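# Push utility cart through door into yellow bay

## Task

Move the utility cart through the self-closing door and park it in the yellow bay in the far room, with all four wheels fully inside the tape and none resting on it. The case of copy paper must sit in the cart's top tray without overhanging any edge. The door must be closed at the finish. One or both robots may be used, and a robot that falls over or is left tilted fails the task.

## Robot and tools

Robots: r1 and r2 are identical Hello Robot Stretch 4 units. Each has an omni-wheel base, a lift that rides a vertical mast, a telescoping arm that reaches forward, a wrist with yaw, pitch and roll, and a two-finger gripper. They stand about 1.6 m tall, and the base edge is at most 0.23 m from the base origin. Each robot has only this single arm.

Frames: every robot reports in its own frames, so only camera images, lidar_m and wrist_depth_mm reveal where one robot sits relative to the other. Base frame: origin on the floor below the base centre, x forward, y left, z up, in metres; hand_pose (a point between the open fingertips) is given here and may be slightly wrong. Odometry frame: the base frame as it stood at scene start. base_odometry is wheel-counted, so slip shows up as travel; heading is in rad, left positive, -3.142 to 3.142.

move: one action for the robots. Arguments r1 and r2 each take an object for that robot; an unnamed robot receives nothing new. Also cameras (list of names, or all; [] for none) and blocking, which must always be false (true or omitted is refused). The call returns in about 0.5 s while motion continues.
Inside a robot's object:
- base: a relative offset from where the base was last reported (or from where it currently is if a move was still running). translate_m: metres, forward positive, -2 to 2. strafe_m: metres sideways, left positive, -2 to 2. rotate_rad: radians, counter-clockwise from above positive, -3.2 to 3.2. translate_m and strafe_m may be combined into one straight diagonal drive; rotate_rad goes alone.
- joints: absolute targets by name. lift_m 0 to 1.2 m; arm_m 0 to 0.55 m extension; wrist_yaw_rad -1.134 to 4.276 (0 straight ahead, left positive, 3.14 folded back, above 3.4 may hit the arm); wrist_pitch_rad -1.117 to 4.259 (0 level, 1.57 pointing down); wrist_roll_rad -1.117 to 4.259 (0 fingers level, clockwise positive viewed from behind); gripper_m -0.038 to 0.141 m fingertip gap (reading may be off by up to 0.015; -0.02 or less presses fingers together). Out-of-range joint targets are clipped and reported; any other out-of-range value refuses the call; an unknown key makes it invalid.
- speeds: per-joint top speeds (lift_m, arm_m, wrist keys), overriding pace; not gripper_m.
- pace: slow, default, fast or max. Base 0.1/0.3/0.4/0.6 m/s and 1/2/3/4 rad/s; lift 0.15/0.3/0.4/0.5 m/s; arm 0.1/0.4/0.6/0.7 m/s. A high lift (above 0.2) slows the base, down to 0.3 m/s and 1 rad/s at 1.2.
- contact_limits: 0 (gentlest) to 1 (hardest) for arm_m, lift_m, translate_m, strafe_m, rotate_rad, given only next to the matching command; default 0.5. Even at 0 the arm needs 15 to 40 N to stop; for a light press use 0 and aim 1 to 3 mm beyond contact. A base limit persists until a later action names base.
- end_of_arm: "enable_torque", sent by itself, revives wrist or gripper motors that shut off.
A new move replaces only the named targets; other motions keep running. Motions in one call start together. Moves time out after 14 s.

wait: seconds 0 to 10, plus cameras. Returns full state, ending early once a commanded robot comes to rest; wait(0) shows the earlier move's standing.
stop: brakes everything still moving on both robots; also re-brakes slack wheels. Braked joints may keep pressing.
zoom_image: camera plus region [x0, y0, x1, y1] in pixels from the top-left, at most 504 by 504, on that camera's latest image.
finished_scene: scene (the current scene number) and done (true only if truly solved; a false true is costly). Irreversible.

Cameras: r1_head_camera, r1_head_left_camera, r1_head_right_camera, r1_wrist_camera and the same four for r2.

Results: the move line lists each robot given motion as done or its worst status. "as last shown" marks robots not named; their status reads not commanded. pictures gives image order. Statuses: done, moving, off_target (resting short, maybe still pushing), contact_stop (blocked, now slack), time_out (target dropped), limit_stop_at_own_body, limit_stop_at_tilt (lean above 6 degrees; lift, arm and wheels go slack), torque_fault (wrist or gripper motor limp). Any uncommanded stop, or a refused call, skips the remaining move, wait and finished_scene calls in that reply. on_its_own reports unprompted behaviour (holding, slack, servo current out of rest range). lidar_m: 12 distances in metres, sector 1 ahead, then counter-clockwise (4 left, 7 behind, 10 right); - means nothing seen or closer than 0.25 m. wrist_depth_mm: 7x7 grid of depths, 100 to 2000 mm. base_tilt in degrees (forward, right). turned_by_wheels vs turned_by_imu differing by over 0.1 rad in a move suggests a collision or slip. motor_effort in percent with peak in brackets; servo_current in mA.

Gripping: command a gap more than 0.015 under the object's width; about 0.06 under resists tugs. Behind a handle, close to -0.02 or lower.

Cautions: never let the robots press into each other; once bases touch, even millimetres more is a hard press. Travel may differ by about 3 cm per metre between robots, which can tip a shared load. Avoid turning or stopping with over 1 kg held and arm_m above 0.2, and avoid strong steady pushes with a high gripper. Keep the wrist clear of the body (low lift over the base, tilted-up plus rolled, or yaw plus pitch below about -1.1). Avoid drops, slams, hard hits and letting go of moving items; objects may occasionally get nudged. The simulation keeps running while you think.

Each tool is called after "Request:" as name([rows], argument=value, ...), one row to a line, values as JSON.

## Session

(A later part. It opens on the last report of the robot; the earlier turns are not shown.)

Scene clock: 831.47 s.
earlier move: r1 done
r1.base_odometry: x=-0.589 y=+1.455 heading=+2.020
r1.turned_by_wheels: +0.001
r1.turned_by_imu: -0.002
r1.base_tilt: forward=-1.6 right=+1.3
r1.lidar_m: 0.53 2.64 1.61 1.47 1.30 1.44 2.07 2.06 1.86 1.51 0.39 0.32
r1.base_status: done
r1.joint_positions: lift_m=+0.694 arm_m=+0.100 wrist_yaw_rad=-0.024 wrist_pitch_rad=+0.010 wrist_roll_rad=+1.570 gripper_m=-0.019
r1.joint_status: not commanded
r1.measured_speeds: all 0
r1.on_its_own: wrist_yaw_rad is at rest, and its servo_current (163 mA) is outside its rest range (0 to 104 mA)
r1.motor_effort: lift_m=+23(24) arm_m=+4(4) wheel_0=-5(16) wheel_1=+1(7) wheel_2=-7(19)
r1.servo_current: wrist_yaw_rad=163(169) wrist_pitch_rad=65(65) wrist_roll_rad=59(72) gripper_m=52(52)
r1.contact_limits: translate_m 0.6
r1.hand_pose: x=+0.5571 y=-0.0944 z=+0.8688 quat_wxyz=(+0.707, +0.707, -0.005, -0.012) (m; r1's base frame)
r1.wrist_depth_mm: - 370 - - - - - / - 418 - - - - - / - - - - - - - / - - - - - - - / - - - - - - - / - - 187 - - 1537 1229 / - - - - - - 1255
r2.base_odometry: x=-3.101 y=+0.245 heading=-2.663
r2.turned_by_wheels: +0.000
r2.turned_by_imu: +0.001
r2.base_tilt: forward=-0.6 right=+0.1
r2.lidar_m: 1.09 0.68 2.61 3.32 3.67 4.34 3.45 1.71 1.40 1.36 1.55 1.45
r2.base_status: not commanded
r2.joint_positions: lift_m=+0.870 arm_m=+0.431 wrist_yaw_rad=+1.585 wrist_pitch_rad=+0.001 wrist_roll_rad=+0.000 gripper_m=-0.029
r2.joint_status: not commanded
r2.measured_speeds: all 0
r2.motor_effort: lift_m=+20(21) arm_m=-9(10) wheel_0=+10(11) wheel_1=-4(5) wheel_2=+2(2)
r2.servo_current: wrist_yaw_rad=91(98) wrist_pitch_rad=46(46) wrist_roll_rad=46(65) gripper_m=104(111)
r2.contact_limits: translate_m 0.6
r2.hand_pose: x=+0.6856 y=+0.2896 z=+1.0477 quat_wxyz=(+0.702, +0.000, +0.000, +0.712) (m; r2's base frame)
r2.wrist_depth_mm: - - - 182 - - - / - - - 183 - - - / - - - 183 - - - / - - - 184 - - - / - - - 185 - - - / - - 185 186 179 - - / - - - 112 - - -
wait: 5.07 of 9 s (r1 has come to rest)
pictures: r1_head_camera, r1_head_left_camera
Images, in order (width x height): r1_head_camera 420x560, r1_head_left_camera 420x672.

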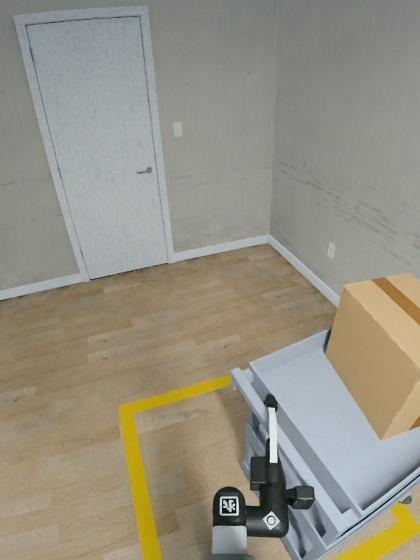

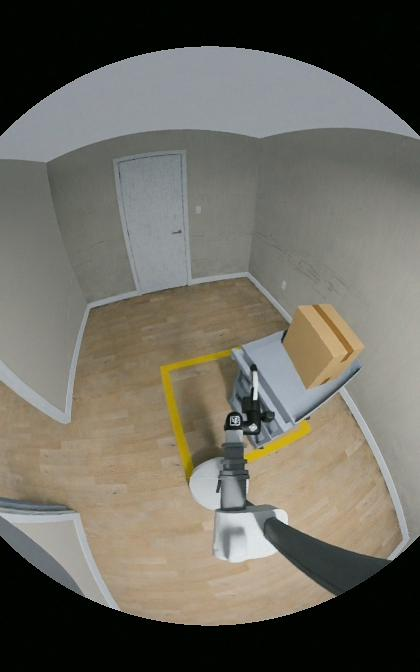

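Request:
move(blocking=false, r1={"base":{"translate_m":0.25,"strafe_m":0.35},"pace":"slow","contact_limits":{"translate_m":0.6}}, cameras=[])

Request:
wait(seconds=9, cameras=[])

Request:
move(blocking=false, r1={"base":{"rotate_rad":-0.4},"pace":"slow","contact_limits":{"rotate_rad":0.6}}, cameras=[])

Request:
wait(seconds=6, cameras=["r1_head_camera","r1_head_left_camera"])

Scene clock: 859.57 s.
move: r1 moving
r1.base_odometry: x=-0.602 y=+1.458 heading=+2.018
r1.turned_by_wheels: -0.001
r1.turned_by_imu: -0.002
r1.base_tilt: forward=-1.6 right=+1.3
r1.lidar_m: 0.52 2.63 1.59 1.49 1.27 1.41 2.08 2.09 1.87 1.50 0.38 0.33
r1.base_status: translate_m moving; strafe_m moving
r1.joint_positions: lift_m=+0.694 arm_m=+0.100 wrist_yaw_rad=-0.024 wrist_pitch_rad=+0.010 wrist_roll_rad=+1.570 gripper_m=-0.019
r1.joint_status: not commanded
r1.measured_speeds: translate_m=+0.028 strafe_m=+0.040 rotate_rad=+0.002 lift_m=+0.000 arm_m=+0.000 wrist_yaw_rad=+0.000 wrist_pitch_rad=+0.000 wrist_roll_rad=+0.000
r1.motor_effort: lift_m=+23(24) arm_m=+4(4) wheel_0=-8(9) wheel_1=+4(6) wheel_2=-11(12)
r1.servo_current: wrist_yaw_rad=156(163) wrist_pitch_rad=59(65) wrist_roll_rad=39(59) gripper_m=46(52)
r1.contact_limits: translate_m 0.6
r1.hand_pose: x=+0.5571 y=-0.0944 z=+0.8688 quat_wxyz=(+0.707, +0.707, -0.005, -0.012) (m; r1's base frame)
r1.wrist_depth_mm: - 370 - - - - - / - 421 - - - - - / - - - - - - - / - - - - - - - / - - - - - - - / - - 186 - - 1576 1255 / - - - - - - 1255
r2: as last shown
r2.turned_by_imu: +0.000
r2.base_tilt: forward=-0.6 right=+0.0
r2.lidar_m: 1.06 0.68 2.57 3.30 3.68 4.33 3.46 1.71 1.38 1.37 1.58 1.45
r2.motor_effort: lift_m=+20(20) arm_m=-9(9) wheel_0=+10(10) wheel_1=-5(5) wheel_2=+2(2)
r2.servo_current: wrist_yaw_rad=98(98) wrist_pitch_rad=33(46) wrist_roll_rad=46(59) gripper_m=98(111)
r2.contact_limits: translate_m 0.6
r2.wrist_depth_mm: - - - 182 - - - / - - - 182 - - - / - - - 183 - - - / - - - 183 - - - / - - - 185 - - - / - - 185 186 178 - - / - - - 112 - - -
pictures: none
No camera images: "cameras" was empty.

Scene clock: 864.63 s.
earlier move: r1 done
r1.base_odometry: x=-1.013 y=+1.529 heading=+2.019
r1.turned_by_wheels: +0.000
r1.turned_by_imu: +0.000
r1.base_tilt: forward=-1.6 right=+1.3
r1.lidar_m: 0.53 2.28 1.32 1.11 1.16 1.17 1.85 2.39 2.13 1.73 0.38 0.30
r1.base_status: done
r1.joint_positions: lift_m=+0.694 arm_m=+0.100 wrist_yaw_rad=-0.024 wrist_pitch_rad=+0.010 wrist_roll_rad=+1.570 gripper_m=-0.019
r1.joint_status: not commanded
r1.measured_speeds: all 0
r1.on_its_own: wrist_yaw_rad is at rest, and its servo_current (156 mA) is outside its rest range (0 to 104 mA)
r1.motor_effort: lift_m=+24(24) arm_m=+4(4) wheel_0=-4(11) wheel_1=+0(6) wheel_2=-8(13)
r1.servo_current: wrist_yaw_rad=156(176) wrist_pitch_rad=59(65) wrist_roll_rad=65(65) gripper_m=52(59)
r1.contact_limits: translate_m 0.6
r1.hand_pose: x=+0.5571 y=-0.0944 z=+0.8688 quat_wxyz=(+0.707, +0.707, -0.005, -0.012) (m; r1's base frame)
r1.wrist_depth_mm: - 368 - - - - - / - - - - - - - / - - - - - - - / - - - - - - - / - - - - - - - / - - 186 - - 1576 1255 / - 141 - - - - 1229
r2.base_odometry: x=-3.101 y=+0.245 heading=-2.663
r2.turned_by_wheels: +0.000
r2.turned_by_imu: +0.001
r2.base_tilt: forward=-0.6 right=+0.0
r2.lidar_m: 1.08 0.69 2.59 3.30 3.69 4.37 3.42 1.71 1.39 1.38 1.51 1.44
r2.base_status: not commanded
r2.joint_positions: lift_m=+0.870 arm_m=+0.431 wrist_yaw_rad=+1.585 wrist_pitch_rad=+0.001 wrist_roll_rad=+0.000 gripper_m=-0.029
r2.joint_status: not commanded
r2.measured_speeds: all 0
r2.motor_effort: lift_m=+20(21) arm_m=-9(10) wheel_0=+11(11) wheel_1=-4(5) wheel_2=+2(2)
r2.servo_current: wrist_yaw_rad=72(104) wrist_pitch_rad=39(52) wrist_roll_rad=39(65) gripper_m=111(111)
r2.contact_limits: translate_m 0.6
r2.hand_pose: x=+0.6856 y=+0.2896 z=+1.0477 quat_wxyz=(+0.702, +0.000, +0.000, +0.712) (m; r2's base frame)
r2.wrist_depth_mm: - - - 182 - - - / - - - 182 - - - / - - - 183 - - - / - - - 183 - - - / - - - 185 - - - / - - 185 186 178 - - / - - - 112 - - -
wait: 5.07 of 9 s (r1 has come to rest)
pictures: none
No camera images: "cameras" was empty.

Scene clock: 865.13 s.
move: r1 moving
r1.base_odometry: x=-1.013 y=+1.529 heading=+1.896
r1.turned_by_wheels: -0.123
r1.turned_by_imu: -0.122
r1.base_tilt: forward=-1.6 right=+1.2
r1.lidar_m: 0.51 2.29 1.43 1.12 1.50 1.13 1.57 2.40 2.38 1.76 0.57 0.34
r1.base_status: rotate_rad moving
r1.joint_positions: lift_m=+0.694 arm_m=+0.100 wrist_yaw_rad=+0.006 wrist_pitch_rad=+0.010 wrist_roll_rad=+1.570 gripper_m=-0.019
r1.joint_status: not commanded
r1.measured_speeds: translate_m=+0.002 strafe_m=+0.000 rotate_rad=-0.474 lift_m=+0.000 arm_m=+0.000 wrist_yaw_rad=+0.089 wrist_pitch_rad=+0.000 wrist_roll_rad=+0.000
r1.motor_effort: lift_m=+23(24) arm_m=+4(4) wheel_0=+16(17) wheel_1=+9(9) wheel_2=+10(10)
r1.servo_current: wrist_yaw_rad=65(156) wrist_pitch_rad=59(65) wrist_roll_rad=33(65) gripper_m=59(59)
r1.contact_limits: rotate_rad 0.6
r1.hand_pose: x=+0.5597 y=-0.0857 z=+0.8688 quat_wxyz=(+0.707, +0.707, +0.006, -0.002) (m; r1's base frame)
r1.wrist_depth_mm: 342 359 - - - - - / - 430 - - - - - / - - - - - - - / - - - - - - - / - - - - - - - / - - 191 - - - 1255 / - 142 159 120 - - 1255
r2: as last shown
r2.turned_by_imu: +0.000
r2.base_tilt: forward=-0.7 right=+0.1
r2.lidar_m: 1.08 0.66 2.58 3.31 3.69 4.35 3.43 1.75 1.38 1.36 1.52 1.44
r2.motor_effort: lift_m=+20(21) arm_m=-9(9) wheel_0=+10(11) wheel_1=-5(5) wheel_2=+2(2)
r2.servo_current: wrist_yaw_rad=85(98) wrist_pitch_rad=46(46) wrist_roll_rad=39(52) gripper_m=111(111)
r2.contact_limits: translate_m 0.6
r2.wrist_depth_mm: - - - 182 - - - / - - - 182 - - - / - - - 182 - - - / - - - 183 - - - / - - - 185 - - - / - - 185 186 178 - - / - - - 112 - - -
pictures: none
No camera images: "cameras" was empty.

Scene clock: 866.43 s.
earlier move: r1 done
r1.base_odometry: x=-1.013 y=+1.529 heading=+1.619
r1.turned_by_wheels: -0.277
r1.turned_by_imu: -0.285
r1.base_tilt: forward=-1.6 right=+1.3
r1.lidar_m: 0.53 2.29 2.02 1.23 1.13 1.17 1.23 2.29 2.41 2.00 1.72 0.46
r1.base_status: done
r1.joint_positions: lift_m=+0.694 arm_m=+0.100 wrist_yaw_rad=-0.001 wrist_pitch_rad=+0.010 wrist_roll_rad=+1.570 gripper_m=-0.019
r1.joint_status: not commanded
r1.measured_speeds: all 0
r1.motor_effort: lift_m=+24(24) arm_m=-4(6) wheel_0=+0(27) wheel_1=-1(11) wheel_2=+2(12)
r1.servo_current: wrist_yaw_rad=52(156) wrist_pitch_rad=59(65) wrist_roll_rad=46(65) gripper_m=46(59)
r1.contact_limits: rotate_rad 0.6
r1.hand_pose: x=+0.5592 y=-0.0877 z=+0.8688 quat_wxyz=(+0.707, +0.707, +0.003, -0.004) (m; r1's base frame)
r1.wrist_depth_mm: 355 359 366 120 177 178 - / - 392 399 128 188 - - / - 427 436 136 198 - - / - 484 480 145 212 - - / - - - 154 228 1661 - / - - - 165 184 1661 1255 / - - 183 175 259 - 1255
r2.base_odometry: x=-3.101 y=+0.245 heading=-2.663
r2.turned_by_wheels: +0.000
r2.turned_by_imu: +0.000
r2.base_tilt: forward=-0.6 right=+0.1
r2.lidar_m: 1.09 0.67 2.58 3.31 3.68 4.35 3.43 1.68 1.37 1.37 1.53 1.45
r2.base_status: not commanded
r2.joint_positions: lift_m=+0.870 arm_m=+0.431 wrist_yaw_rad=+1.585 wrist_pitch_rad=+0.001 wrist_roll_rad=+0.000 gripper_m=-0.029
r2.joint_status: not commanded
r2.measured_speeds: all 0
r2.motor_effort: lift_m=+20(21) arm_m=-9(10) wheel_0=+10(11) wheel_1=-5(5) wheel_2=+2(2)
r2.servo_current: wrist_yaw_rad=85(98) wrist_pitch_rad=39(52) wrist_roll_rad=46(59) gripper_m=111(117)
r2.contact_limits: translate_m 0.6
r2.hand_pose: x=+0.6856 y=+0.2896 z=+1.0477 quat_wxyz=(+0.702, +0.000, +0.000, +0.712) (m; r2's base frame)
r2.wrist_depth_mm: - - - 182 - - - / - - - 182 - - - / - - - 183 - - - / - - - 184 - - - / - - - 184 - - - / - - 185 186 178 - - / - - - 112 - - -
wait: 1.30 of 6 s (r1 has come to rest)
pictures: r1_head_camera, r1_head_left_camera
Images, in order (width x height): r1_head_camera 420x560, r1_head_left_camera 420x672.

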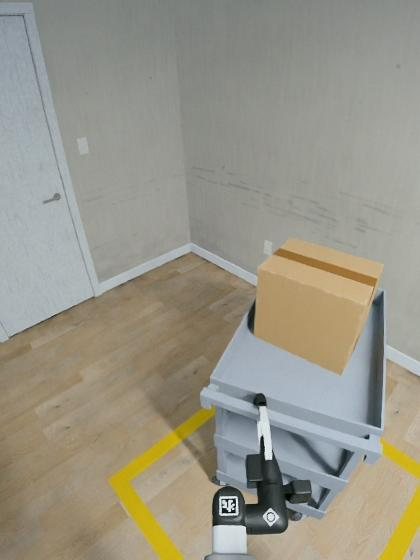

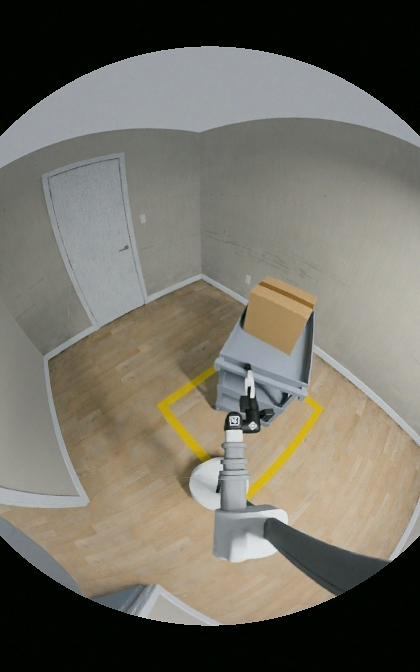

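Request:
zoom_image(camera="r1_head_camera", region=[90, 380, 420, 560])

Request:
zoom_image(camera="r1_head_left_camera", region=[140, 340, 340, 520])

Scaled by 1.527 from the camera's 420x560 image, which has a finer 600x800 frame.

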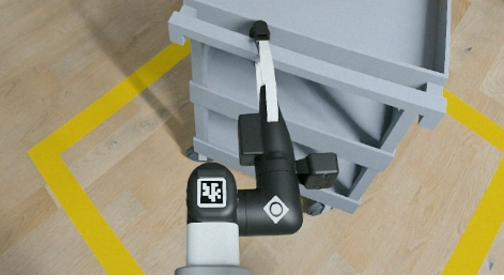

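Scaled by 2.520 from the camera's 420x672 image, which has a finer 600x960 frame.

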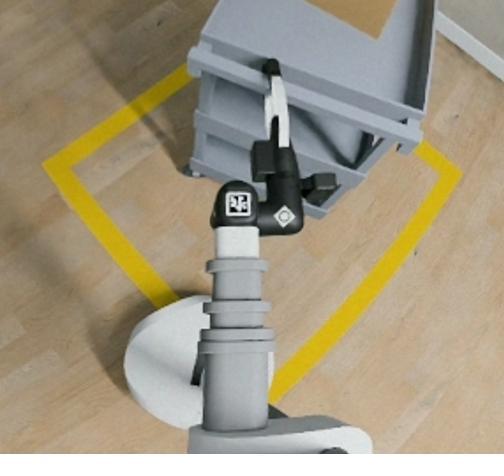

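Request:
move(blocking=false, r1={"base":{"translate_m":-0.13},"pace":"slow","contact_limits":{"translate_m":0.6}}, cameras=[])

Request:
wait(seconds=4, cameras=["r1_head_camera","r1_head_left_camera","r1_head_right_camera"])

Scene clock: 889.50 s.
move: r1 moving
r1.base_odometry: x=-1.012 y=+1.517 heading=+1.618
r1.turned_by_wheels: +0.000
r1.turned_by_imu: -0.001
r1.base_tilt: forward=-1.5 right=+1.3
r1.lidar_m: 0.53 2.29 2.02 1.20 1.12 1.14 1.26 2.28 2.41 2.01 1.73 0.44
r1.base_status: translate_m moving
r1.joint_positions: lift_m=+0.694 arm_m=+0.100 wrist_yaw_rad=-0.001 wrist_pitch_rad=+0.010 wrist_roll_rad=+1.570 gripper_m=-0.019
r1.joint_status: not commanded
r1.measured_speeds: translate_m=-0.048 strafe_m=+0.000 rotate_rad=+0.000 lift_m=+0.000 arm_m=+0.000 wrist_yaw_rad=+0.000 wrist_pitch_rad=+0.000 wrist_roll_rad=+0.000
r1.motor_effort: lift_m=+24(24) arm_m=-4(4) wheel_0=-7(9) wheel_1=-7(7) wheel_2=+9(10)
r1.servo_current: wrist_yaw_rad=52(65) wrist_pitch_rad=59(65) wrist_roll_rad=46(52) gripper_m=52(52)
r1.contact_limits: translate_m 0.6
r1.hand_pose: x=+0.5592 y=-0.0876 z=+0.8688 quat_wxyz=(+0.707, +0.707, +0.003, -0.004) (m; r1's base frame)
r1.wrist_depth_mm: 355 362 366 121 178 180 - / - 392 397 129 190 - - / - 430 436 137 200 - - / - 480 480 147 213 - - / - - - 156 229 1661 - / - - - 166 184 1661 1255 / - - 183 176 259 - 1229
r2: as last shown
r2.base_tilt: forward=-0.7 right=+0.0
r2.lidar_m: 1.10 0.70 2.58 3.33 3.67 4.31 3.42 1.72 1.39 1.38 1.53 1.46
r2.motor_effort: lift_m=+20(20) arm_m=-9(10) wheel_0=+10(11) wheel_1=-5(5) wheel_2=+2(2)
r2.servo_current: wrist_yaw_rad=91(98) wrist_pitch_rad=39(46) wrist_roll_rad=52(59) gripper_m=104(111)
r2.contact_limits: translate_m 0.6
r2.wrist_depth_mm: - - - 182 - - - / - - - 183 - - - / - - - 183 - - - / - - - 183 - - - / - - - 184 - - - / - - 185 186 178 - - / - - - 112 - - -
pictures: none
No camera images: "cameras" was empty.

Scene clock: 891.57 s.
earlier move: r1 done
r1.base_odometry: x=-1.006 y=+1.399 heading=+1.618
r1.turned_by_wheels: -0.001
r1.turned_by_imu: -0.001
r1.base_tilt: forward=-1.6 right=+1.3
r1.lidar_m: 0.50 2.37 1.88 1.08 1.09 1.02 1.11 2.09 2.32 2.05 1.79 0.50
r1.base_status: done
r1.joint_positions: lift_m=+0.694 arm_m=+0.100 wrist_yaw_rad=-0.003 wrist_pitch_rad=+0.010 wrist_roll_rad=+1.570 gripper_m=-0.019
r1.joint_status: not commanded
r1.measured_speeds: all 0
r1.motor_effort: lift_m=+24(24) arm_m=-4(4) wheel_0=-10(16) wheel_1=-4(9) wheel_2=+0(11)
r1.servo_current: wrist_yaw_rad=59(72) wrist_pitch_rad=65(65) wrist_roll_rad=39(72) gripper_m=46(59)
r1.contact_limits: translate_m 0.6
r1.hand_pose: x=+0.5591 y=-0.0881 z=+0.8688 quat_wxyz=(+0.707, +0.707, +0.003, -0.005) (m; r1's base frame)
r1.wrist_depth_mm: - 382 384 143 200 203 - / - 402 407 147 208 778 - / - 436 436 153 213 - - / - 466 466 159 222 - - / - - 504 165 231 - - / - - - 172 185 1661 1229 / - - 183 176 251 1464 1229
r2.base_odometry: x=-3.101 y=+0.245 heading=-2.663
r2.turned_by_wheels: +0.000
r2.turned_by_imu: +0.000
r2.base_tilt: forward=-0.6 right=+0.0
r2.lidar_m: 1.08 0.69 2.60 3.30 3.70 4.35 3.41 1.71 1.40 1.38 1.53 1.45
r2.base_status: not commanded
r2.joint_positions: lift_m=+0.870 arm_m=+0.431 wrist_yaw_rad=+1.585 wrist_pitch_rad=+0.001 wrist_roll_rad=+0.000 gripper_m=-0.029
r2.joint_status: not commanded
r2.measured_speeds: all 0
r2.motor_effort: lift_m=+20(21) arm_m=-9(10) wheel_0=+10(11) wheel_1=-5(5) wheel_2=+2(2)
r2.servo_current: wrist_yaw_rad=85(98) wrist_pitch_rad=46(52) wrist_roll_rad=46(65) gripper_m=104(111)
r2.contact_limits: translate_m 0.6
r2.hand_pose: x=+0.6856 y=+0.2896 z=+1.0477 quat_wxyz=(+0.702, +0.000, +0.000, +0.712) (m; r2's base frame)
r2.wrist_depth_mm: - - - 182 - - - / - - - 182 - - - / - - - 183 - - - / - - - 183 - - - / - - - 184 - - - / - - 184 186 179 - - / - - - 112 - - -
wait: 2.07 of 4 s (r1 has come to rest)
pictures: r1_head_camera, r1_head_left_camera, r1_head_right_camera
Images, in order (width x height): r1_head_camera 420x560, r1_head_left_camera 420x672, r1_head_right_camera 420x672.

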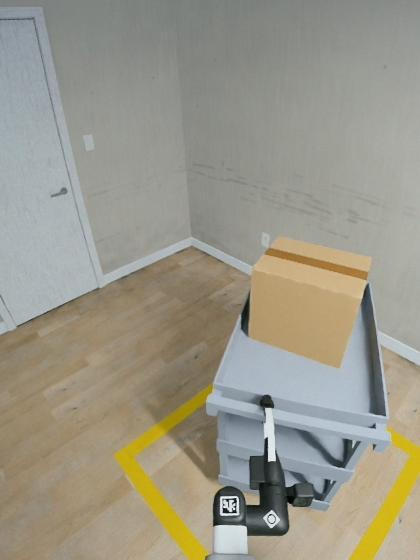

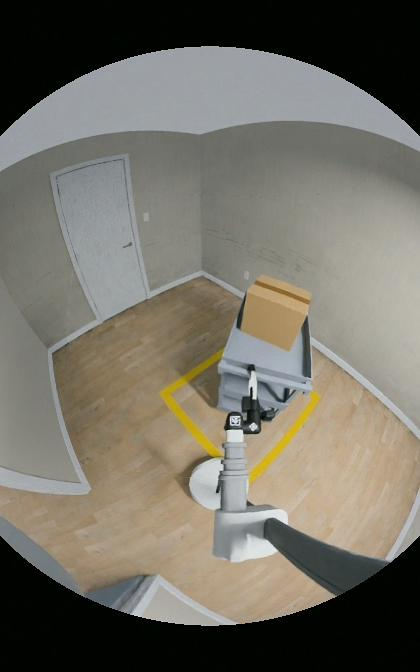

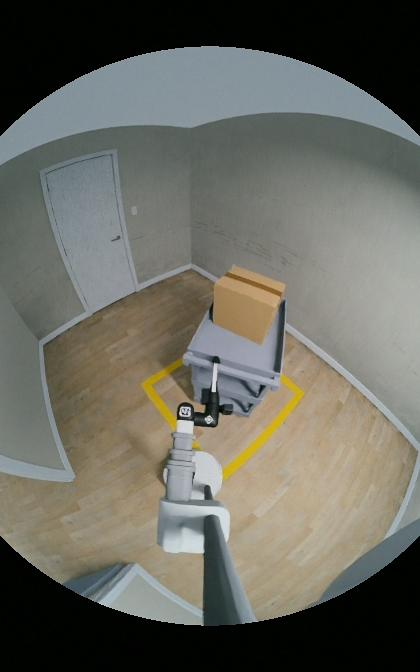

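Request:
move(blocking=false, r1={"joints":{"gripper_m":0.12}}, cameras=[])

Request:
wait(seconds=3, cameras=[])

Request:
move(blocking=false, r1={"base":{"translate_m":-0.3},"joints":{"arm_m":0.0},"pace":"slow"}, cameras=[])

Request:
wait(seconds=6, cameras=["r1_head_camera","r1_head_left_camera","r1_head_right_camera"])

Scene clock: 902.47 s.
move: r1 moving
r1.base_odometry: x=-1.006 y=+1.399 heading=+1.618
r1.turned_by_wheels: +0.000
r1.turned_by_imu: +0.000
r1.base_tilt: forward=-1.6 right=+1.3
r1.lidar_m: 0.52 2.37 1.88 1.07 1.09 1.04 1.12 2.12 2.33 2.07 1.78 0.48
r1.base_status: not commanded
r1.joint_positions: lift_m=+0.694 arm_m=+0.100 wrist_yaw_rad=-0.003 wrist_pitch_rad=+0.010 wrist_roll_rad=+1.570 gripper_m=+0.005
r1.joint_status: gripper_m moving
r1.measured_speeds: all 0
r1.motor_effort: lift_m=+24(24) arm_m=-3(4) wheel_0=-8(10) wheel_1=-4(4) wheel_2=-1(1)
r1.servo_current: wrist_yaw_rad=46(52) wrist_pitch_rad=65(65) wrist_roll_rad=59(59) gripper_m=59(72)
r1.contact_limits: translate_m 0.6
r1.hand_pose: x=+0.5590 y=-0.0882 z=+0.8688 quat_wxyz=(+0.707, +0.707, +0.003, -0.005) (m; r1's base frame)
r1.wrist_depth_mm: - 382 389 145 201 205 - / - 404 410 150 210 788 - / - 433 433 155 216 - - / - 473 466 161 224 - - / - - 508 167 234 - - / - - - 174 198 1661 1229 / - - 166 178 252 1464 1229
r2: as last shown
r2.base_tilt: forward=-0.6 right=+0.1
r2.lidar_m: 1.09 0.69 2.58 3.30 3.70 4.35 3.43 1.72 1.39 1.36 1.56 1.45
r2.motor_effort: lift_m=+20(20) arm_m=-9(9) wheel_0=+10(11) wheel_1=-5(5) wheel_2=+2(2)
r2.servo_current: wrist_yaw_rad=85(91) wrist_pitch_rad=39(46) wrist_roll_rad=46(52) gripper_m=104(111)
r2.contact_limits: translate_m 0.6
r2.wrist_depth_mm: - - - 182 - - - / - - - 183 - - - / - - - 183 - - - / - - - 185 - - - / - - - 184 - - - / - - 185 186 178 - - / - - - 112 - - -
pictures: none
No camera images: "cameras" was empty.

Scene clock: 904.10 s.
earlier move: r1 done
r1.base_odometry: x=-1.006 y=+1.399 heading=+1.618
r1.turned_by_wheels: +0.000
r1.turned_by_imu: +0.000
r1.base_tilt: forward=-1.6 right=+1.3
r1.lidar_m: 0.50 2.38 1.86 1.10 1.08 1.05 1.14 2.08 2.32 2.07 1.80 0.49
r1.base_status: not commanded
r1.joint_positions: lift_m=+0.694 arm_m=+0.100 wrist_yaw_rad=-0.003 wrist_pitch_rad=+0.010 wrist_roll_rad=+1.570 gripper_m=+0.120
r1.joint_status: all done
r1.measured_speeds: all 0
r1.motor_effort: lift_m=+23(24) arm_m=+3(4) wheel_0=-7(10) wheel_1=-3(4) wheel_2=-1(1)
r1.servo_current: wrist_yaw_rad=46(72) wrist_pitch_rad=59(65) wrist_roll_rad=46(59) gripper_m=39(104)
r1.contact_limits: translate_m 0.6
r1.hand_pose: x=+0.5590 y=-0.0882 z=+0.8688 quat_wxyz=(+0.707, +0.707, +0.003, -0.005) (m; r1's base frame)
r1.wrist_depth_mm: - 384 389 146 203 207 - / - 404 413 151 210 - - / - 433 436 156 217 - - / - 473 469 163 226 - - / - - 508 168 235 - - / - - - 176 190 1756 469 / - - 157 182 254 1464 1229
r2.base_odometry: x=-3.101 y=+0.245 heading=-2.663
r2.turned_by_wheels: +0.000
r2.turned_by_imu: +0.000
r2.base_tilt: forward=-0.7 right=+0.0
r2.lidar_m: 1.10 0.68 2.59 3.29 3.70 4.31 3.43 1.71 1.40 1.37 1.55 1.47
r2.base_status: not commanded
r2.joint_positions: lift_m=+0.870 arm_m=+0.431 wrist_yaw_rad=+1.585 wrist_pitch_rad=+0.001 wrist_roll_rad=+0.000 gripper_m=-0.029
r2.joint_status: not commanded
r2.measured_speeds: all 0
r2.motor_effort: lift_m=+20(20) arm_m=-9(10) wheel_0=+10(11) wheel_1=-5(5) wheel_2=+2(2)
r2.servo_current: wrist_yaw_rad=78(98) wrist_pitch_rad=39(52) wrist_roll_rad=46(59) gripper_m=98(111)
r2.contact_limits: translate_m 0.6
r2.hand_pose: x=+0.6856 y=+0.2896 z=+1.0477 quat_wxyz=(+0.702, +0.000, +0.000, +0.712) (m; r2's base frame)
r2.wrist_depth_mm: - - - 182 - - - / - - - 182 - - - / - - - 183 - - - / - - - 184 - - - / - - - 185 - - - / - - 185 186 178 - - / - - - 112 - - -
wait: 1.63 of 3 s (r1 has come to rest)
pictures: none
No camera images: "cameras" was empty.

Scene clock: 904.60 s.
move: r1 moving
r1.base_odometry: x=-1.006 y=+1.387 heading=+1.618
r1.turned_by_wheels: +0.000
r1.turned_by_imu: +0.000
r1.base_tilt: forward=-1.6 right=+1.2
r1.lidar_m: 0.54 2.41 1.88 1.09 1.09 1.00 1.13 2.06 2.31 2.07 1.82 0.49
r1.base_status: translate_m moving
r1.joint_positions: lift_m=+0.694 arm_m=+0.087 wrist_yaw_rad=-0.002 wrist_pitch_rad=+0.003 wrist_roll_rad=+1.570 gripper_m=+0.120
r1.joint_status: arm_m moving
r1.measured_speeds: translate_m=-0.049 strafe_m=+0.000 rotate_rad=+0.001 lift_m=+0.000 arm_m=-0.049 wrist_yaw_rad=+0.000 wrist_pitch_rad=+0.000 wrist_roll_rad=+0.000
r1.motor_effort: lift_m=+21(24) arm_m=-6(6) wheel_0=-6(9) wheel_1=-3(7) wheel_2=+5(7)
r1.servo_current: wrist_yaw_rad=59(72) wrist_pitch_rad=39(59) wrist_roll_rad=33(65) gripper_m=46(46)
r1.hand_pose: x=+0.5465 y=-0.0881 z=+0.8712 quat_wxyz=(+0.707, +0.707, +0.000, -0.002) (m; r1's base frame)
r1.wrist_depth_mm: - 399 402 161 216 - - / - 427 430 168 225 798 - / - 459 462 175 236 - - / - - 500 182 245 - - / - - - 193 256 1863 - / - - - 202 264 1499 1281 / - - - 148 283 178 -
r2: as last shown
r2.base_tilt: forward=-0.7 right=+0.1
r2.lidar_m: 1.09 0.69 2.58 3.32 3.71 4.34 3.47 1.73 1.36 1.38 1.54 1.45
r2.motor_effort: lift_m=+20(21) arm_m=-9(10) wheel_0=+11(11) wheel_1=-5(5) wheel_2=+2(2)
r2.servo_current: wrist_yaw_rad=85(98) wrist_pitch_rad=39(46) wrist_roll_rad=39(59) gripper_m=104(111)
r2.contact_limits: translate_m 0.6
r2.wrist_depth_mm: - - - 182 - - - / - - - 182 - - - / - - - 183 - - - / - - - 183 - - - / - - - 185 - - - / - - 184 186 178 - - / - - - 112 - - -
pictures: none
No camera images: "cameras" was empty.

Scene clock: 908.37 s.
earlier move: r1 done
r1.base_odometry: x=-0.992 y=+1.100 heading=+1.618
r1.turned_by_wheels: +0.000
r1.turned_by_imu: +0.000
r1.base_tilt: forward=-1.6 right=+1.3
r1.lidar_m: 0.79 2.58 1.45 1.03 5.56 0.76 0.90 1.65 2.11 2.33 2.01 0.75
r1.base_status: done
r1.joint_positions: lift_m=+0.694 arm_m=+0.000 wrist_yaw_rad=-0.002 wrist_pitch_rad=+0.003 wrist_roll_rad=+1.570 gripper_m=+0.120
r1.joint_status: all done
r1.measured_speeds: all 0
r1.motor_effort: lift_m=+21(24) arm_m=-4(7) wheel_0=-3(9) wheel_1=-3(7) wheel_2=+2(7)
r1.servo_current: wrist_yaw_rad=39(85) wrist_pitch_rad=46(59) wrist_roll_rad=46(65) gripper_m=39(52)
r1.hand_pose: x=+0.4592 y=-0.0881 z=+0.8712 quat_wxyz=(+0.707, +0.707, +0.000, -0.002) (m; r1's base frame)
r1.wrist_depth_mm: - - - 496 - - - / - - 788 580 - - - / - - 820 798 - - - / - - 891 866 - - - / - - - - - - 1160 / - - - - 211 213 1308 / - - - 147 - 1863 1281
r2.base_odometry: x=-3.101 y=+0.245 heading=-2.663
r2.turned_by_wheels: +0.000
r2.turned_by_imu: +0.001
r2.base_tilt: forward=-0.7 right=+0.1
r2.lidar_m: 1.07 0.68 2.54 3.31 3.68 4.36 3.44 1.70 1.39 1.37 1.53 1.48
r2.base_status: not commanded
r2.joint_positions: lift_m=+0.870 arm_m=+0.431 wrist_yaw_rad=+1.585 wrist_pitch_rad=+0.001 wrist_roll_rad=+0.000 gripper_m=-0.029
r2.joint_status: not commanded
r2.measured_speeds: all 0
r2.motor_effort: lift_m=+20(21) arm_m=-9(10) wheel_0=+10(11) wheel_1=-5(5) wheel_2=+2(2)
r2.servo_current: wrist_yaw_rad=98(104) wrist_pitch_rad=39(52) wrist_roll_rad=59(65) gripper_m=98(111)
r2.contact_limits: translate_m 0.6
r2.hand_pose: x=+0.6856 y=+0.2896 z=+1.0477 quat_wxyz=(+0.702, +0.000, +0.000, +0.712) (m; r2's base frame)
r2.wrist_depth_mm: - - - 182 - - - / - - - 182 - - - / - - - 183 - - - / - - - 184 - - - / - - - 185 - - - / - - 184 186 178 - - / - - - 112 - - -
wait: 3.77 of 6 s (r1 has come to rest)
pictures: r1_head_camera, r1_head_left_camera, r1_head_right_camera
Images, in order (width x height): r1_head_camera 420x560, r1_head_left_camera 420x672, r1_head_right_camera 420x672.

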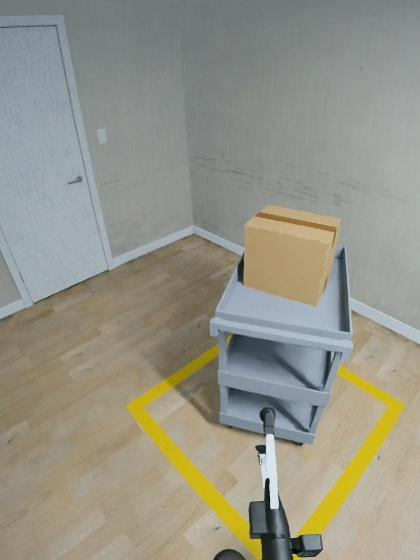

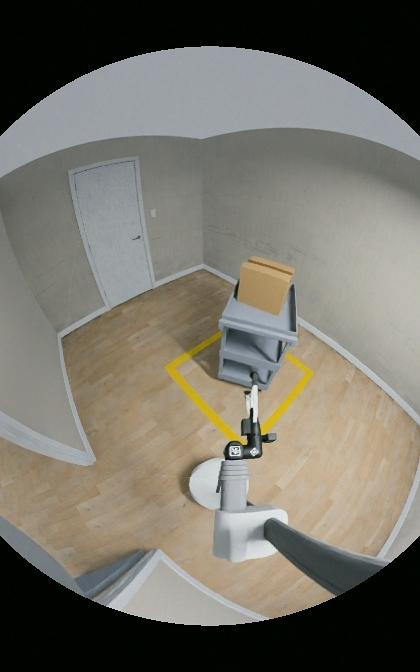

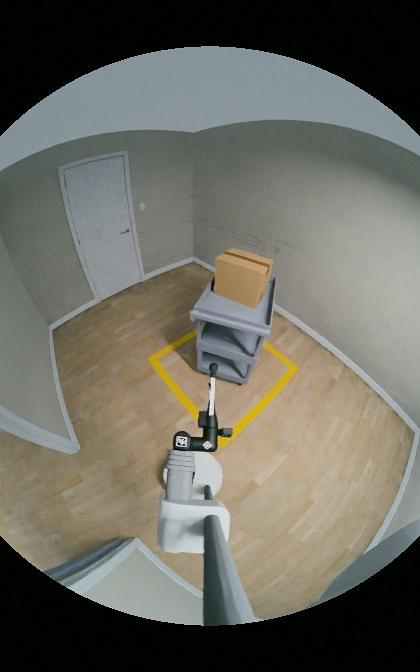

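Request:
move(blocking=false, r1={"base":{"strafe_m":-0.9}}, cameras=[])

Request:
wait(seconds=5, cameras=[])

Request:
move(blocking=false, r1={"base":{"rotate_rad":0.65}}, r2={"base":{"translate_m":-0.03,"strafe_m":0.13},"joints":{"wrist_yaw_rad":1.45},"pace":"slow","contact_limits":{"translate_m":0.6}}, cameras=[])

Request:
wait(seconds=3, cameras=["r1_head_camera","r1_head_left_camera","r2_head_camera"])

Scene clock: 921.20 s.
move: r1 moving
r1.base_odometry: x=-0.956 y=+1.101 heading=+1.618
r1.turned_by_wheels: +0.000
r1.turned_by_imu: +0.000
r1.base_tilt: forward=-1.6 right=+1.3
r1.lidar_m: 0.76 2.64 1.51 1.08 5.59 0.78 0.95 1.68 2.07 2.28 1.99 0.76
r1.base_status: strafe_m moving
r1.joint_positions: lift_m=+0.694 arm_m=+0.000 wrist_yaw_rad=-0.002 wrist_pitch_rad=+0.003 wrist_roll_rad=+1.570 gripper_m=+0.120
r1.joint_status: not commanded
r1.measured_speeds: translate_m=-0.001 strafe_m=-0.140 rotate_rad=+0.007 lift_m=+0.000 arm_m=+0.000 wrist_yaw_rad=+0.000 wrist_pitch_rad=+0.000 wrist_roll_rad=+0.000
r1.motor_effort: lift_m=+21(21) arm_m=-4(5) wheel_0=+9(10) wheel_1=-7(10) wheel_2=+0(3)
r1.servo_current: wrist_yaw_rad=46(59) wrist_pitch_rad=46(46) wrist_roll_rad=26(59) gripper_m=39(46)
r1.hand_pose: x=+0.4592 y=-0.0881 z=+0.8712 quat_wxyz=(+0.707, +0.707, +0.000, -0.002) (m; r1's base frame)
r1.wrist_depth_mm: - - - 484 - 1537 - / - - 831 569 1160 - - / - - 798 788 - - - / - - 866 842 - - - / - - - - - - 1182 / - - - - 198 214 1308 / - - - 147 - 1863 1281
r2: as last shown
r2.turned_by_imu: +0.000
r2.lidar_m: 1.11 0.68 2.54 3.32 3.71 4.33 3.41 1.71 1.40 1.35 1.53 1.43
r2.motor_effort: lift_m=+20(21) arm_m=-9(10) wheel_0=+10(10) wheel_1=-5(5) wheel_2=+2(2)
r2.servo_current: wrist_yaw_rad=72(91) wrist_pitch_rad=39(46) wrist_roll_rad=52(52) gripper_m=104(111)
r2.contact_limits: translate_m 0.6
r2.wrist_depth_mm: - - - 182 - - - / - - - 182 - - - / - - - 183 - - - / - - - 183 - - - / - - - 185 - - - / - - 184 186 179 - - / - - - 112 - - -
pictures: none
No camera images: "cameras" was empty.

Scene clock: 925.03 s.
earlier move: r1 done
r1.base_odometry: x=-0.093 y=+1.142 heading=+1.618
r1.turned_by_wheels: +0.000
r1.turned_by_imu: -0.005
r1.base_tilt: forward=-1.6 right=+1.3
r1.lidar_m: 1.36 0.85 1.14 1.92 1.40 1.37 1.62 1.47 1.48 1.59 1.37 1.37
r1.base_status: done
r1.joint_positions: lift_m=+0.694 arm_m=+0.000 wrist_yaw_rad=-0.002 wrist_pitch_rad=+0.003 wrist_roll_rad=+1.570 gripper_m=+0.120
r1.joint_status: not commanded
r1.measured_speeds: all 0
r1.motor_effort: lift_m=+21(21) arm_m=-4(5) wheel_0=+0(12) wheel_1=+0(11) wheel_2=+0(3)
r1.servo_current: wrist_yaw_rad=52(78) wrist_pitch_rad=39(52) wrist_roll_rad=33(72) gripper_m=46(52)
r1.hand_pose: x=+0.4592 y=-0.0881 z=+0.8712 quat_wxyz=(+0.707, +0.707, +0.000, -0.002) (m; r1's base frame)
r1.wrist_depth_mm: - - - - - - - / - - - - - - 1182 / - - - - - - 1255 / - - - - - 1618 1255 / - - - - - 1756 1281 / - - - - - 1576 1336 / - - - 147 - 1118 1118
r2.base_odometry: x=-3.101 y=+0.245 heading=-2.663
r2.turned_by_wheels: +0.000
r2.turned_by_imu: +0.001
r2.base_tilt: forward=-0.6 right=+0.0
r2.lidar_m: 1.09 0.68 2.58 3.33 3.68 4.32 3.42 1.72 1.38 1.35 1.54 1.46
r2.base_status: not commanded
r2.joint_positions: lift_m=+0.870 arm_m=+0.431 wrist_yaw_rad=+1.585 wrist_pitch_rad=+0.001 wrist_roll_rad=+0.000 gripper_m=-0.029
r2.joint_status: not commanded
r2.measured_speeds: all 0
r2.motor_effort: lift_m=+20(21) arm_m=-9(10) wheel_0=+10(11) wheel_1=-5(5) wheel_2=+2(2)
r2.servo_current: wrist_yaw_rad=91(98) wrist_pitch_rad=39(46) wrist_roll_rad=52(59) gripper_m=104(111)
r2.contact_limits: translate_m 0.6
r2.hand_pose: x=+0.6856 y=+0.2896 z=+1.0477 quat_wxyz=(+0.702, +0.000, +0.000, +0.712) (m; r2's base frame)
r2.wrist_depth_mm: - - - 182 - - - / - - - 182 - - - / - - - 182 - - - / - - - 184 - - - / - - - 185 - - - / - - 185 185 179 - - / - - - 112 - - -
wait: 3.83 of 5 s (r1 has come to rest)
pictures: none
No camera images: "cameras" was empty.

Scene clock: 925.53 s.
move: r1 moving; r2 moving
r1.base_odometry: x=-0.093 y=+1.142 heading=+1.870
r1.turned_by_wheels: +0.253
r1.turned_by_imu: +0.253
r1.base_tilt: forward=-1.6 right=+1.3
r1.lidar_m: 0.97 0.88 1.97 1.42 1.37 1.44 1.54 1.46 1.57 1.42 1.37 1.44
r1.base_status: rotate_rad moving
r1.joint_positions: lift_m=+0.694 arm_m=+0.000 wrist_yaw_rad=-0.002 wrist_pitch_rad=+0.003 wrist_roll_rad=+1.570 gripper_m=+0.120
r1.joint_status: not commanded
r1.measured_speeds: translate_m=-0.001 strafe_m=+0.000 rotate_rad=+0.970 lift_m=+0.000 arm_m=+0.000 wrist_yaw_rad=+0.000 wrist_pitch_rad=+0.000 wrist_roll_rad=+0.000
r1.motor_effort: lift_m=+20(21) arm_m=-4(5) wheel_0=-8(10) wheel_1=-6(8) wheel_2=-7(8)
r1.servo_current: wrist_yaw_rad=46(59) wrist_pitch_rad=39(52) wrist_roll_rad=59(59) gripper_m=46(46)
r1.hand_pose: x=+0.4592 y=-0.0881 z=+0.8712 quat_wxyz=(+0.707, +0.707, +0.000, -0.002) (m; r1's base frame)
r1.wrist_depth_mm: - - - - - - 1182 / - - - - - - 1281 / - - - - - 1618 1255 / - - - - - 1808 1281 / - - - - - 1756 1160 / - - - - 1255 215 - / - - - 145 1366 809 -
r2.base_odometry: x=-3.093 y=+0.236 heading=-2.661
r2.turned_by_wheels: +0.002
r2.turned_by_imu: +0.002
r2.base_tilt: forward=-0.7 right=+0.1
r2.lidar_m: 1.09 0.69 2.59 3.30 3.66 4.33 3.43 1.73 1.40 1.39 1.56 1.47
r2.base_status: translate_m moving; strafe_m moving
r2.joint_positions: lift_m=+0.870 arm_m=+0.431 wrist_yaw_rad=+1.488 wrist_pitch_rad=+0.001 wrist_roll_rad=+0.000 gripper_m=-0.029
r2.joint_status: wrist_yaw_rad moving
r2.measured_speeds: translate_m=-0.012 strafe_m=+0.048 rotate_rad=-0.003 lift_m=+0.000 arm_m=+0.000 wrist_yaw_rad=-0.024 wrist_pitch_rad=+0.000 wrist_roll_rad=+0.000
r2.motor_effort: lift_m=+20(20) arm_m=-4(9) wheel_0=+5(11) wheel_1=+15(15) wheel_2=+9(11)
r2.servo_current: wrist_yaw_rad=332(332) wrist_pitch_rad=39(46) wrist_roll_rad=46(52) gripper_m=98(111)
r2.contact_limits: translate_m 0.6
r2.hand_pose: x=+0.7130 y=+0.2801 z=+1.0477 quat_wxyz=(+0.736, +0.000, +0.000, +0.677) (m; r2's base frame)
r2.wrist_depth_mm: - - - 181 - - - / - - - 181 - - - / - - - 182 - - - / - - - - - - - / - - - - - - - / - - 183 186 177 - - / - - - 112 - - -
pictures: none
No camera images: "cameras" was empty.

Scene clock: 926.50 s.
earlier move: r1 done; r2 moving
r1.base_odometry: x=-0.093 y=+1.142 heading=+2.267
r1.turned_by_wheels: +0.397
r1.turned_by_imu: +0.400
r1.base_tilt: forward=-1.5 right=+1.3
r1.lidar_m: 0.87 2.27 1.92 1.38 1.42 1.59 1.47 1.51 1.49 1.35 1.36 1.07
r1.base_status: done
r1.joint_positions: lift_m=+0.694 arm_m=+0.000 wrist_yaw_rad=-0.002 wrist_pitch_rad=+0.003 wrist_roll_rad=+1.570 gripper_m=+0.120
r1.joint_status: not commanded
r1.measured_speeds: all 0
r1.motor_effort: lift_m=+20(21) arm_m=-4(5) wheel_0=-3(10) wheel_1=-1(9) wheel_2=+1(8)
r1.servo_current: wrist_yaw_rad=39(65) wrist_pitch_rad=46(52) wrist_roll_rad=39(65) gripper_m=46(52)
r1.hand_pose: x=+0.4592 y=-0.0880 z=+0.8712 quat_wxyz=(+0.707, +0.707, +0.000, -0.002) (m; r1's base frame)
r1.wrist_depth_mm: - - - - - 1756 1182 / - - - 991 - 1229 - / - - 976 917 - 842 - / - - 1078 768 - 732 - / - - - - - - - / - - - - 213 213 1255 / - - - 147 - 1863 1308
r2.base_odometry: x=-3.038 y=+0.171 heading=-2.662
r2.turned_by_wheels: -0.001
r2.turned_by_imu: +0.000
r2.base_tilt: forward=-0.7 right=+0.1
r2.lidar_m: 0.97 0.70 2.63 3.22 3.60 4.32 3.65 1.85 1.46 1.46 1.63 1.48
r2.base_status: translate_m moving; strafe_m moving
r2.joint_positions: lift_m=+0.870 arm_m=+0.431 wrist_yaw_rad=+1.451 wrist_pitch_rad=+0.001 wrist_roll_rad=+0.000 gripper_m=-0.029
r2.joint_status: wrist_yaw_rad moving
r2.measured_speeds: translate_m=-0.020 strafe_m=+0.085 rotate_rad=-0.001 lift_m=+0.000 arm_m=+0.000 wrist_yaw_rad=-0.024 wrist_pitch_rad=+0.000 wrist_roll_rad=+0.000
r2.motor_effort: lift_m=+20(20) arm_m=-4(9) wheel_0=+0(11) wheel_1=+5(16) wheel_2=+12(13)
r2.servo_current: wrist_yaw_rad=85(332) wrist_pitch_rad=39(46) wrist_roll_rad=33(59) gripper_m=98(111)
r2.contact_limits: translate_m 0.6
r2.hand_pose: x=+0.7231 y=+0.2759 z=+1.0477 quat_wxyz=(+0.748, +0.000, +0.000, +0.664) (m; r2's base frame)
r2.wrist_depth_mm: - - - 179 - - - / - - - 180 - - - / - - - 181 - - - / - - - 182 - - - / - - - 187 - - - / - - 183 187 178 - - / - - - 112 - - -
wait: 0.97 of 3 s (r1 has come to rest)
pictures: r1_head_camera, r1_head_left_camera, r2_head_camera
Images, in order (width x height): r1_head_camera 420x560, r1_head_left_camera 420x672, r2_head_camera 420x560.

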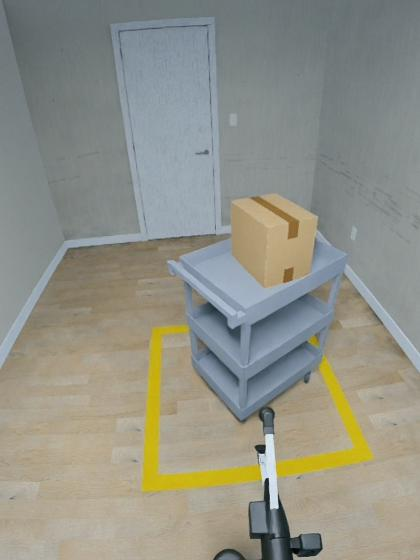

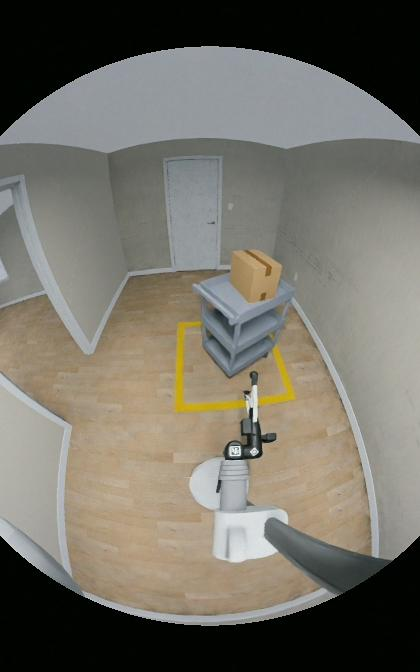

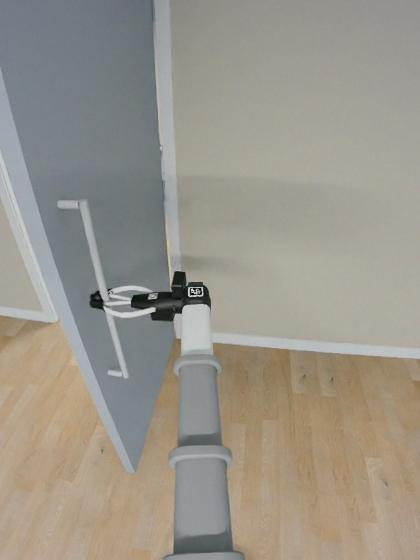

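Request:
zoom_image(camera="r1_head_camera", region=[130, 290, 390, 500])

Scaled by 1.938 from the camera's 420x560 image, which has a finer 600x800 frame.

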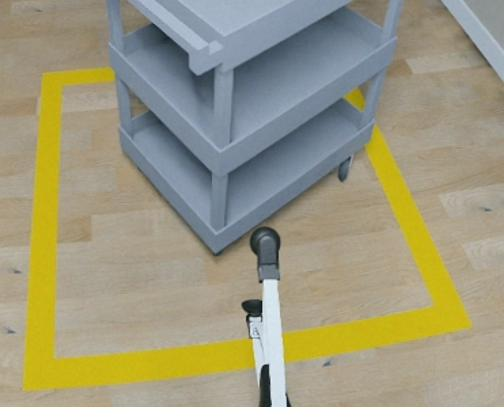

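Request:
move(blocking=false, r2={"base":{"translate_m":-0.01,"strafe_m":0.34},"joints":{"wrist_yaw_rad":1.05},"speeds":{"wrist_yaw_rad":0.12},"pace":"slow","contact_limits":{"translate_m":0.6}}, cameras=[])

Request:
wait(seconds=9, cameras=["r2_head_camera"])

Scene clock: 943.27 s.
earlier move: r2 done
move: r2 moving
r1: as last shown
r1.turned_by_wheels: +0.000
r1.turned_by_imu: +0.000
r1.base_tilt: forward=-1.6 right=+1.3
r1.lidar_m: 0.87 2.28 1.94 1.39 1.42 1.59 1.46 1.49 1.51 1.36 1.39 1.09
r1.motor_effort: lift_m=+21(21) arm_m=-4(4) wheel_0=-3(3) wheel_1=-1(1) wheel_2=+1(1)
r1.servo_current: wrist_yaw_rad=59(59) wrist_pitch_rad=39(46) wrist_roll_rad=46(52) gripper_m=39(52)
r1.wrist_depth_mm: - - - - - 1708 1182 / - - - 976 - 1229 - / - - 991 931 - 842 - / - - 1078 768 - 732 - / - - - - - - - / - - - - 213 213 1255 / - - - 147 - 1921 1281
r2.base_odometry: x=-3.008 y=+0.131 heading=-2.661
r2.turned_by_wheels: +0.001
r2.turned_by_imu: +0.002
r2.base_tilt: forward=-0.6 right=+0.1
r2.lidar_m: 0.94 0.71 2.70 3.15 3.54 4.28 3.64 1.88 1.53 1.51 1.71 1.50
r2.base_status: translate_m moving; strafe_m moving
r2.joint_positions: lift_m=+0.870 arm_m=+0.431 wrist_yaw_rad=+1.397 wrist_pitch_rad=+0.001 wrist_roll_rad=+0.000 gripper_m=-0.029
r2.joint_status: wrist_yaw_rad moving
r2.measured_speeds: translate_m=-0.002 strafe_m=+0.056 rotate_rad=+0.003 lift_m=+0.000 arm_m=+0.000 wrist_yaw_rad=-0.104 wrist_pitch_rad=+0.000 wrist_roll_rad=+0.000
r2.motor_effort: lift_m=+20(20) arm_m=-4(4) wheel_0=-7(10) wheel_1=+6(7) wheel_2=+10(13)
r2.servo_current: wrist_yaw_rad=33(78) wrist_pitch_rad=46(52) wrist_roll_rad=39(52) gripper_m=98(104)
r2.contact_limits: translate_m 0.6
r2.hand_pose: x=+0.7379 y=+0.2690 z=+1.0477 quat_wxyz=(+0.766, +0.000, +0.000, +0.643) (m; r2's base frame)
r2.wrist_depth_mm: - - - 179 - - - / - - - 180 - - - / - - - 182 - - - / - - - 183 - - - / - - - 185 - - - / - - 183 186 179 - - / - - - 112 - - -
pictures: none
No camera images: "cameras" was empty.

Scene clock: 947.33 s.
earlier move: r2 done
r1.base_odometry: x=-0.093 y=+1.142 heading=+2.267
r1.turned_by_wheels: +0.000
r1.turned_by_imu: +0.000
r1.base_tilt: forward=-1.6 right=+1.3
r1.lidar_m: 0.84 2.25 1.94 1.37 1.42 1.60 1.47 1.49 1.49 1.36 1.39 1.10
r1.base_status: not commanded
r1.joint_positions: lift_m=+0.694 arm_m=+0.000 wrist_yaw_rad=-0.002 wrist_pitch_rad=+0.003 wrist_roll_rad=+1.570 gripper_m=+0.120
r1.joint_status: not commanded
r1.measured_speeds: all 0
r1.motor_effort: lift_m=+21(21) arm_m=-4(4) wheel_0=-3(3) wheel_1=-1(2) wheel_2=+1(1)
r1.servo_current: wrist_yaw_rad=39(72) wrist_pitch_rad=46(52) wrist_roll_rad=59(78) gripper_m=39(52)
r1.hand_pose: x=+0.4592 y=-0.0880 z=+0.8712 quat_wxyz=(+0.707, +0.707, +0.000, -0.002) (m; r1's base frame)
r1.wrist_depth_mm: - - - - - 1756 1182 / - - - 991 - 1229 - / - - 976 917 - 842 - / - - 1060 778 - 741 - / - - - - - - - / - - - - 213 213 1229 / - - - 147 - 1921 1308
r2.base_odometry: x=-2.849 y=-0.153 heading=-2.663
r2.turned_by_wheels: -0.002
r2.turned_by_imu: -0.007
r2.base_tilt: forward=-0.6 right=+0.0
r2.lidar_m: 0.80 0.79 2.76 2.86 3.18 4.20 - 2.25 1.84 1.84 1.93 1.57
r2.base_status: done
r2.joint_positions: lift_m=+0.870 arm_m=+0.431 wrist_yaw_rad=+1.035 wrist_pitch_rad=+0.001 wrist_roll_rad=+0.000 gripper_m=-0.029
r2.joint_status: all done
r2.measured_speeds: all 0
r2.motor_effort: lift_m=+20(21) arm_m=-4(5) wheel_0=-12(19) wheel_1=-5(10) wheel_2=+11(15)
r2.servo_current: wrist_yaw_rad=85(117) wrist_pitch_rad=46(52) wrist_roll_rad=33(59) gripper_m=98(104)
r2.contact_limits: translate_m 0.6
r2.hand_pose: x=+0.8243 y=+0.2034 z=+1.0477 quat_wxyz=(+0.869, +0.000, +0.000, +0.495) (m; r2's base frame)
r2.wrist_depth_mm: - - - 176 - - - / - - - 178 - - - / - - - 179 - - - / - - - - - - - / - - - 181 - - - / - - - 184 179 - - / - - 160 112 - - -
wait: 4.07 of 9 s (r2 has come to rest)
pictures: r2_head_camera
Images, in order (width x height): r2_head_camera 420x560.

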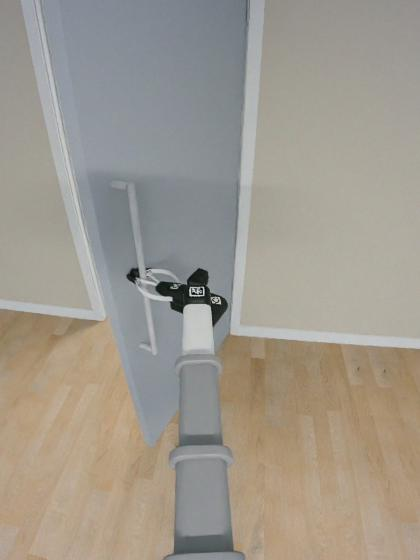

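Request:
move(blocking=false, r2={"base":{"translate_m":0.26,"strafe_m":0.25},"pace":"slow","contact_limits":{"translate_m":0.6}}, cameras=[])

Request:
wait(seconds=9, cameras=["r2_head_camera"])

Scene clock: 952.53 s.
move: r2 moving
r1: as last shown
r1.base_tilt: forward=-1.5 right=+1.3
r1.lidar_m: 0.89 2.32 1.93 1.38 1.42 1.60 1.45 1.51 1.50 1.35 1.39 1.12
r1.motor_effort: lift_m=+21(21) arm_m=-4(4) wheel_0=-2(3) wheel_1=-1(1) wheel_2=+1(1)
r1.servo_current: wrist_yaw_rad=59(65) wrist_pitch_rad=46(46) wrist_roll_rad=46(46) gripper_m=39(46)
r1.wrist_depth_mm: - - - - - 1756 1182 / - - - 976 - 1229 - / - - 976 917 - 842 - / - - 1078 768 - 741 - / - - - - - - - / - - - - 213 213 1205 / - - - 147 - 1863 1281
r2.base_odometry: x=-2.853 y=-0.165 heading=-2.664
r2.turned_by_wheels: -0.001
r2.turned_by_imu: +0.000
r2.base_tilt: forward=-0.6 right=+0.1
r2.lidar_m: 0.81 0.80 2.72 2.83 3.16 4.23 - 2.28 1.84 1.84 1.91 1.56
r2.base_status: translate_m moving; strafe_m moving
r2.joint_positions: lift_m=+0.870 arm_m=+0.431 wrist_yaw_rad=+1.035 wrist_pitch_rad=+0.001 wrist_roll_rad=+0.000 gripper_m=-0.029
r2.joint_status: not commanded
r2.measured_speeds: translate_m=+0.036 strafe_m=+0.034 rotate_rad=+0.003 lift_m=+0.000 arm_m=+0.000 wrist_yaw_rad=+0.000 wrist_pitch_rad=+0.000 wrist_roll_rad=+0.000
r2.motor_effort: lift_m=+20(21) arm_m=-4(4) wheel_0=-8(15) wheel_1=+0(4) wheel_2=-4(11)
r2.servo_current: wrist_yaw_rad=85(91) wrist_pitch_rad=39(46) wrist_roll_rad=52(52) gripper_m=104(104)
r2.contact_limits: translate_m 0.6
r2.hand_pose: x=+0.8243 y=+0.2034 z=+1.0477 quat_wxyz=(+0.869, +0.000, +0.000, +0.495) (m; r2's base frame)
r2.wrist_depth_mm: - - - 178 - - - / - - - 179 - - - / - - - 180 - - - / - - - 180 - - - / - - - 181 - - - / - - - 185 177 - - / - - - 112 - - -
pictures: none
No camera images: "cameras" was empty.

Scene clock: 956.90 s.
earlier move: r2 done
r1.base_odometry: x=-0.093 y=+1.142 heading=+2.267
r1.turned_by_wheels: +0.000
r1.turned_by_imu: +0.000
r1.base_tilt: forward=-1.6 right=+1.3
r1.lidar_m: 0.85 2.29 1.87 1.39 1.42 1.60 1.45 1.50 1.51 1.36 1.39 1.10
r1.base_status: not commanded
r1.joint_positions: lift_m=+0.694 arm_m=+0.000 wrist_yaw_rad=-0.002 wrist_pitch_rad=+0.003 wrist_roll_rad=+1.570 gripper_m=+0.120
r1.joint_status: not commanded
r1.measured_speeds: all 0
r1.motor_effort: lift_m=+21(21) arm_m=-4(4) wheel_0=-2(3) wheel_1=-1(2) wheel_2=+1(1)
r1.servo_current: wrist_yaw_rad=39(72) wrist_pitch_rad=46(52) wrist_roll_rad=33(65) gripper_m=33(52)
r1.hand_pose: x=+0.4592 y=-0.0880 z=+0.8712 quat_wxyz=(+0.707, +0.707, +0.000, -0.002) (m; r1's base frame)
r1.wrist_depth_mm: - - - - - 1756 1182 / - - - 991 - 1205 - / - - 976 917 - 842 - / - - 1078 768 - 741 - / - - - - - - - / - - - - 212 213 1229 / - - - 147 - 1863 1308
r2.base_odometry: x=-2.964 y=-0.495 heading=-2.661
r2.turned_by_wheels: +0.003
r2.turned_by_imu: +0.010
r2.base_tilt: forward=-0.7 right=+0.0
r2.lidar_m: 0.77 0.82 2.45 2.57 2.87 4.42 - 2.61 2.12 2.14 1.67 1.24
r2.base_status: done
r2.joint_positions: lift_m=+0.870 arm_m=+0.431 wrist_yaw_rad=+1.057 wrist_pitch_rad=+0.001 wrist_roll_rad=+0.000 gripper_m=-0.029
r2.joint_status: not commanded
r2.measured_speeds: all 0
r2.motor_effort: lift_m=+20(21) arm_m=-4(5) wheel_0=+10(16) wheel_1=+7(15) wheel_2=+8(11)
r2.servo_current: wrist_yaw_rad=65(98) wrist_pitch_rad=46(52) wrist_roll_rad=46(65) gripper_m=98(104)
r2.contact_limits: translate_m 0.6
r2.hand_pose: x=+0.8198 y=+0.2082 z=+1.0477 quat_wxyz=(+0.863, +0.000, +0.000, +0.504) (m; r2's base frame)
r2.wrist_depth_mm: - - - 178 - - 184 / - - - 180 - - 185 / - - - 180 - - - / - - - 180 - - 185 / - - - 181 - - 186 / - - 185 186 173 - - / - - - 112 - - -
wait: 4.37 of 9 s (r2 has come to rest)
pictures: r2_head_camera
Images, in order (width x height): r2_head_camera 420x560.

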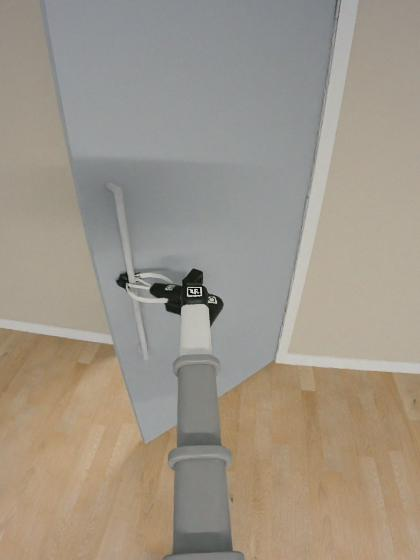

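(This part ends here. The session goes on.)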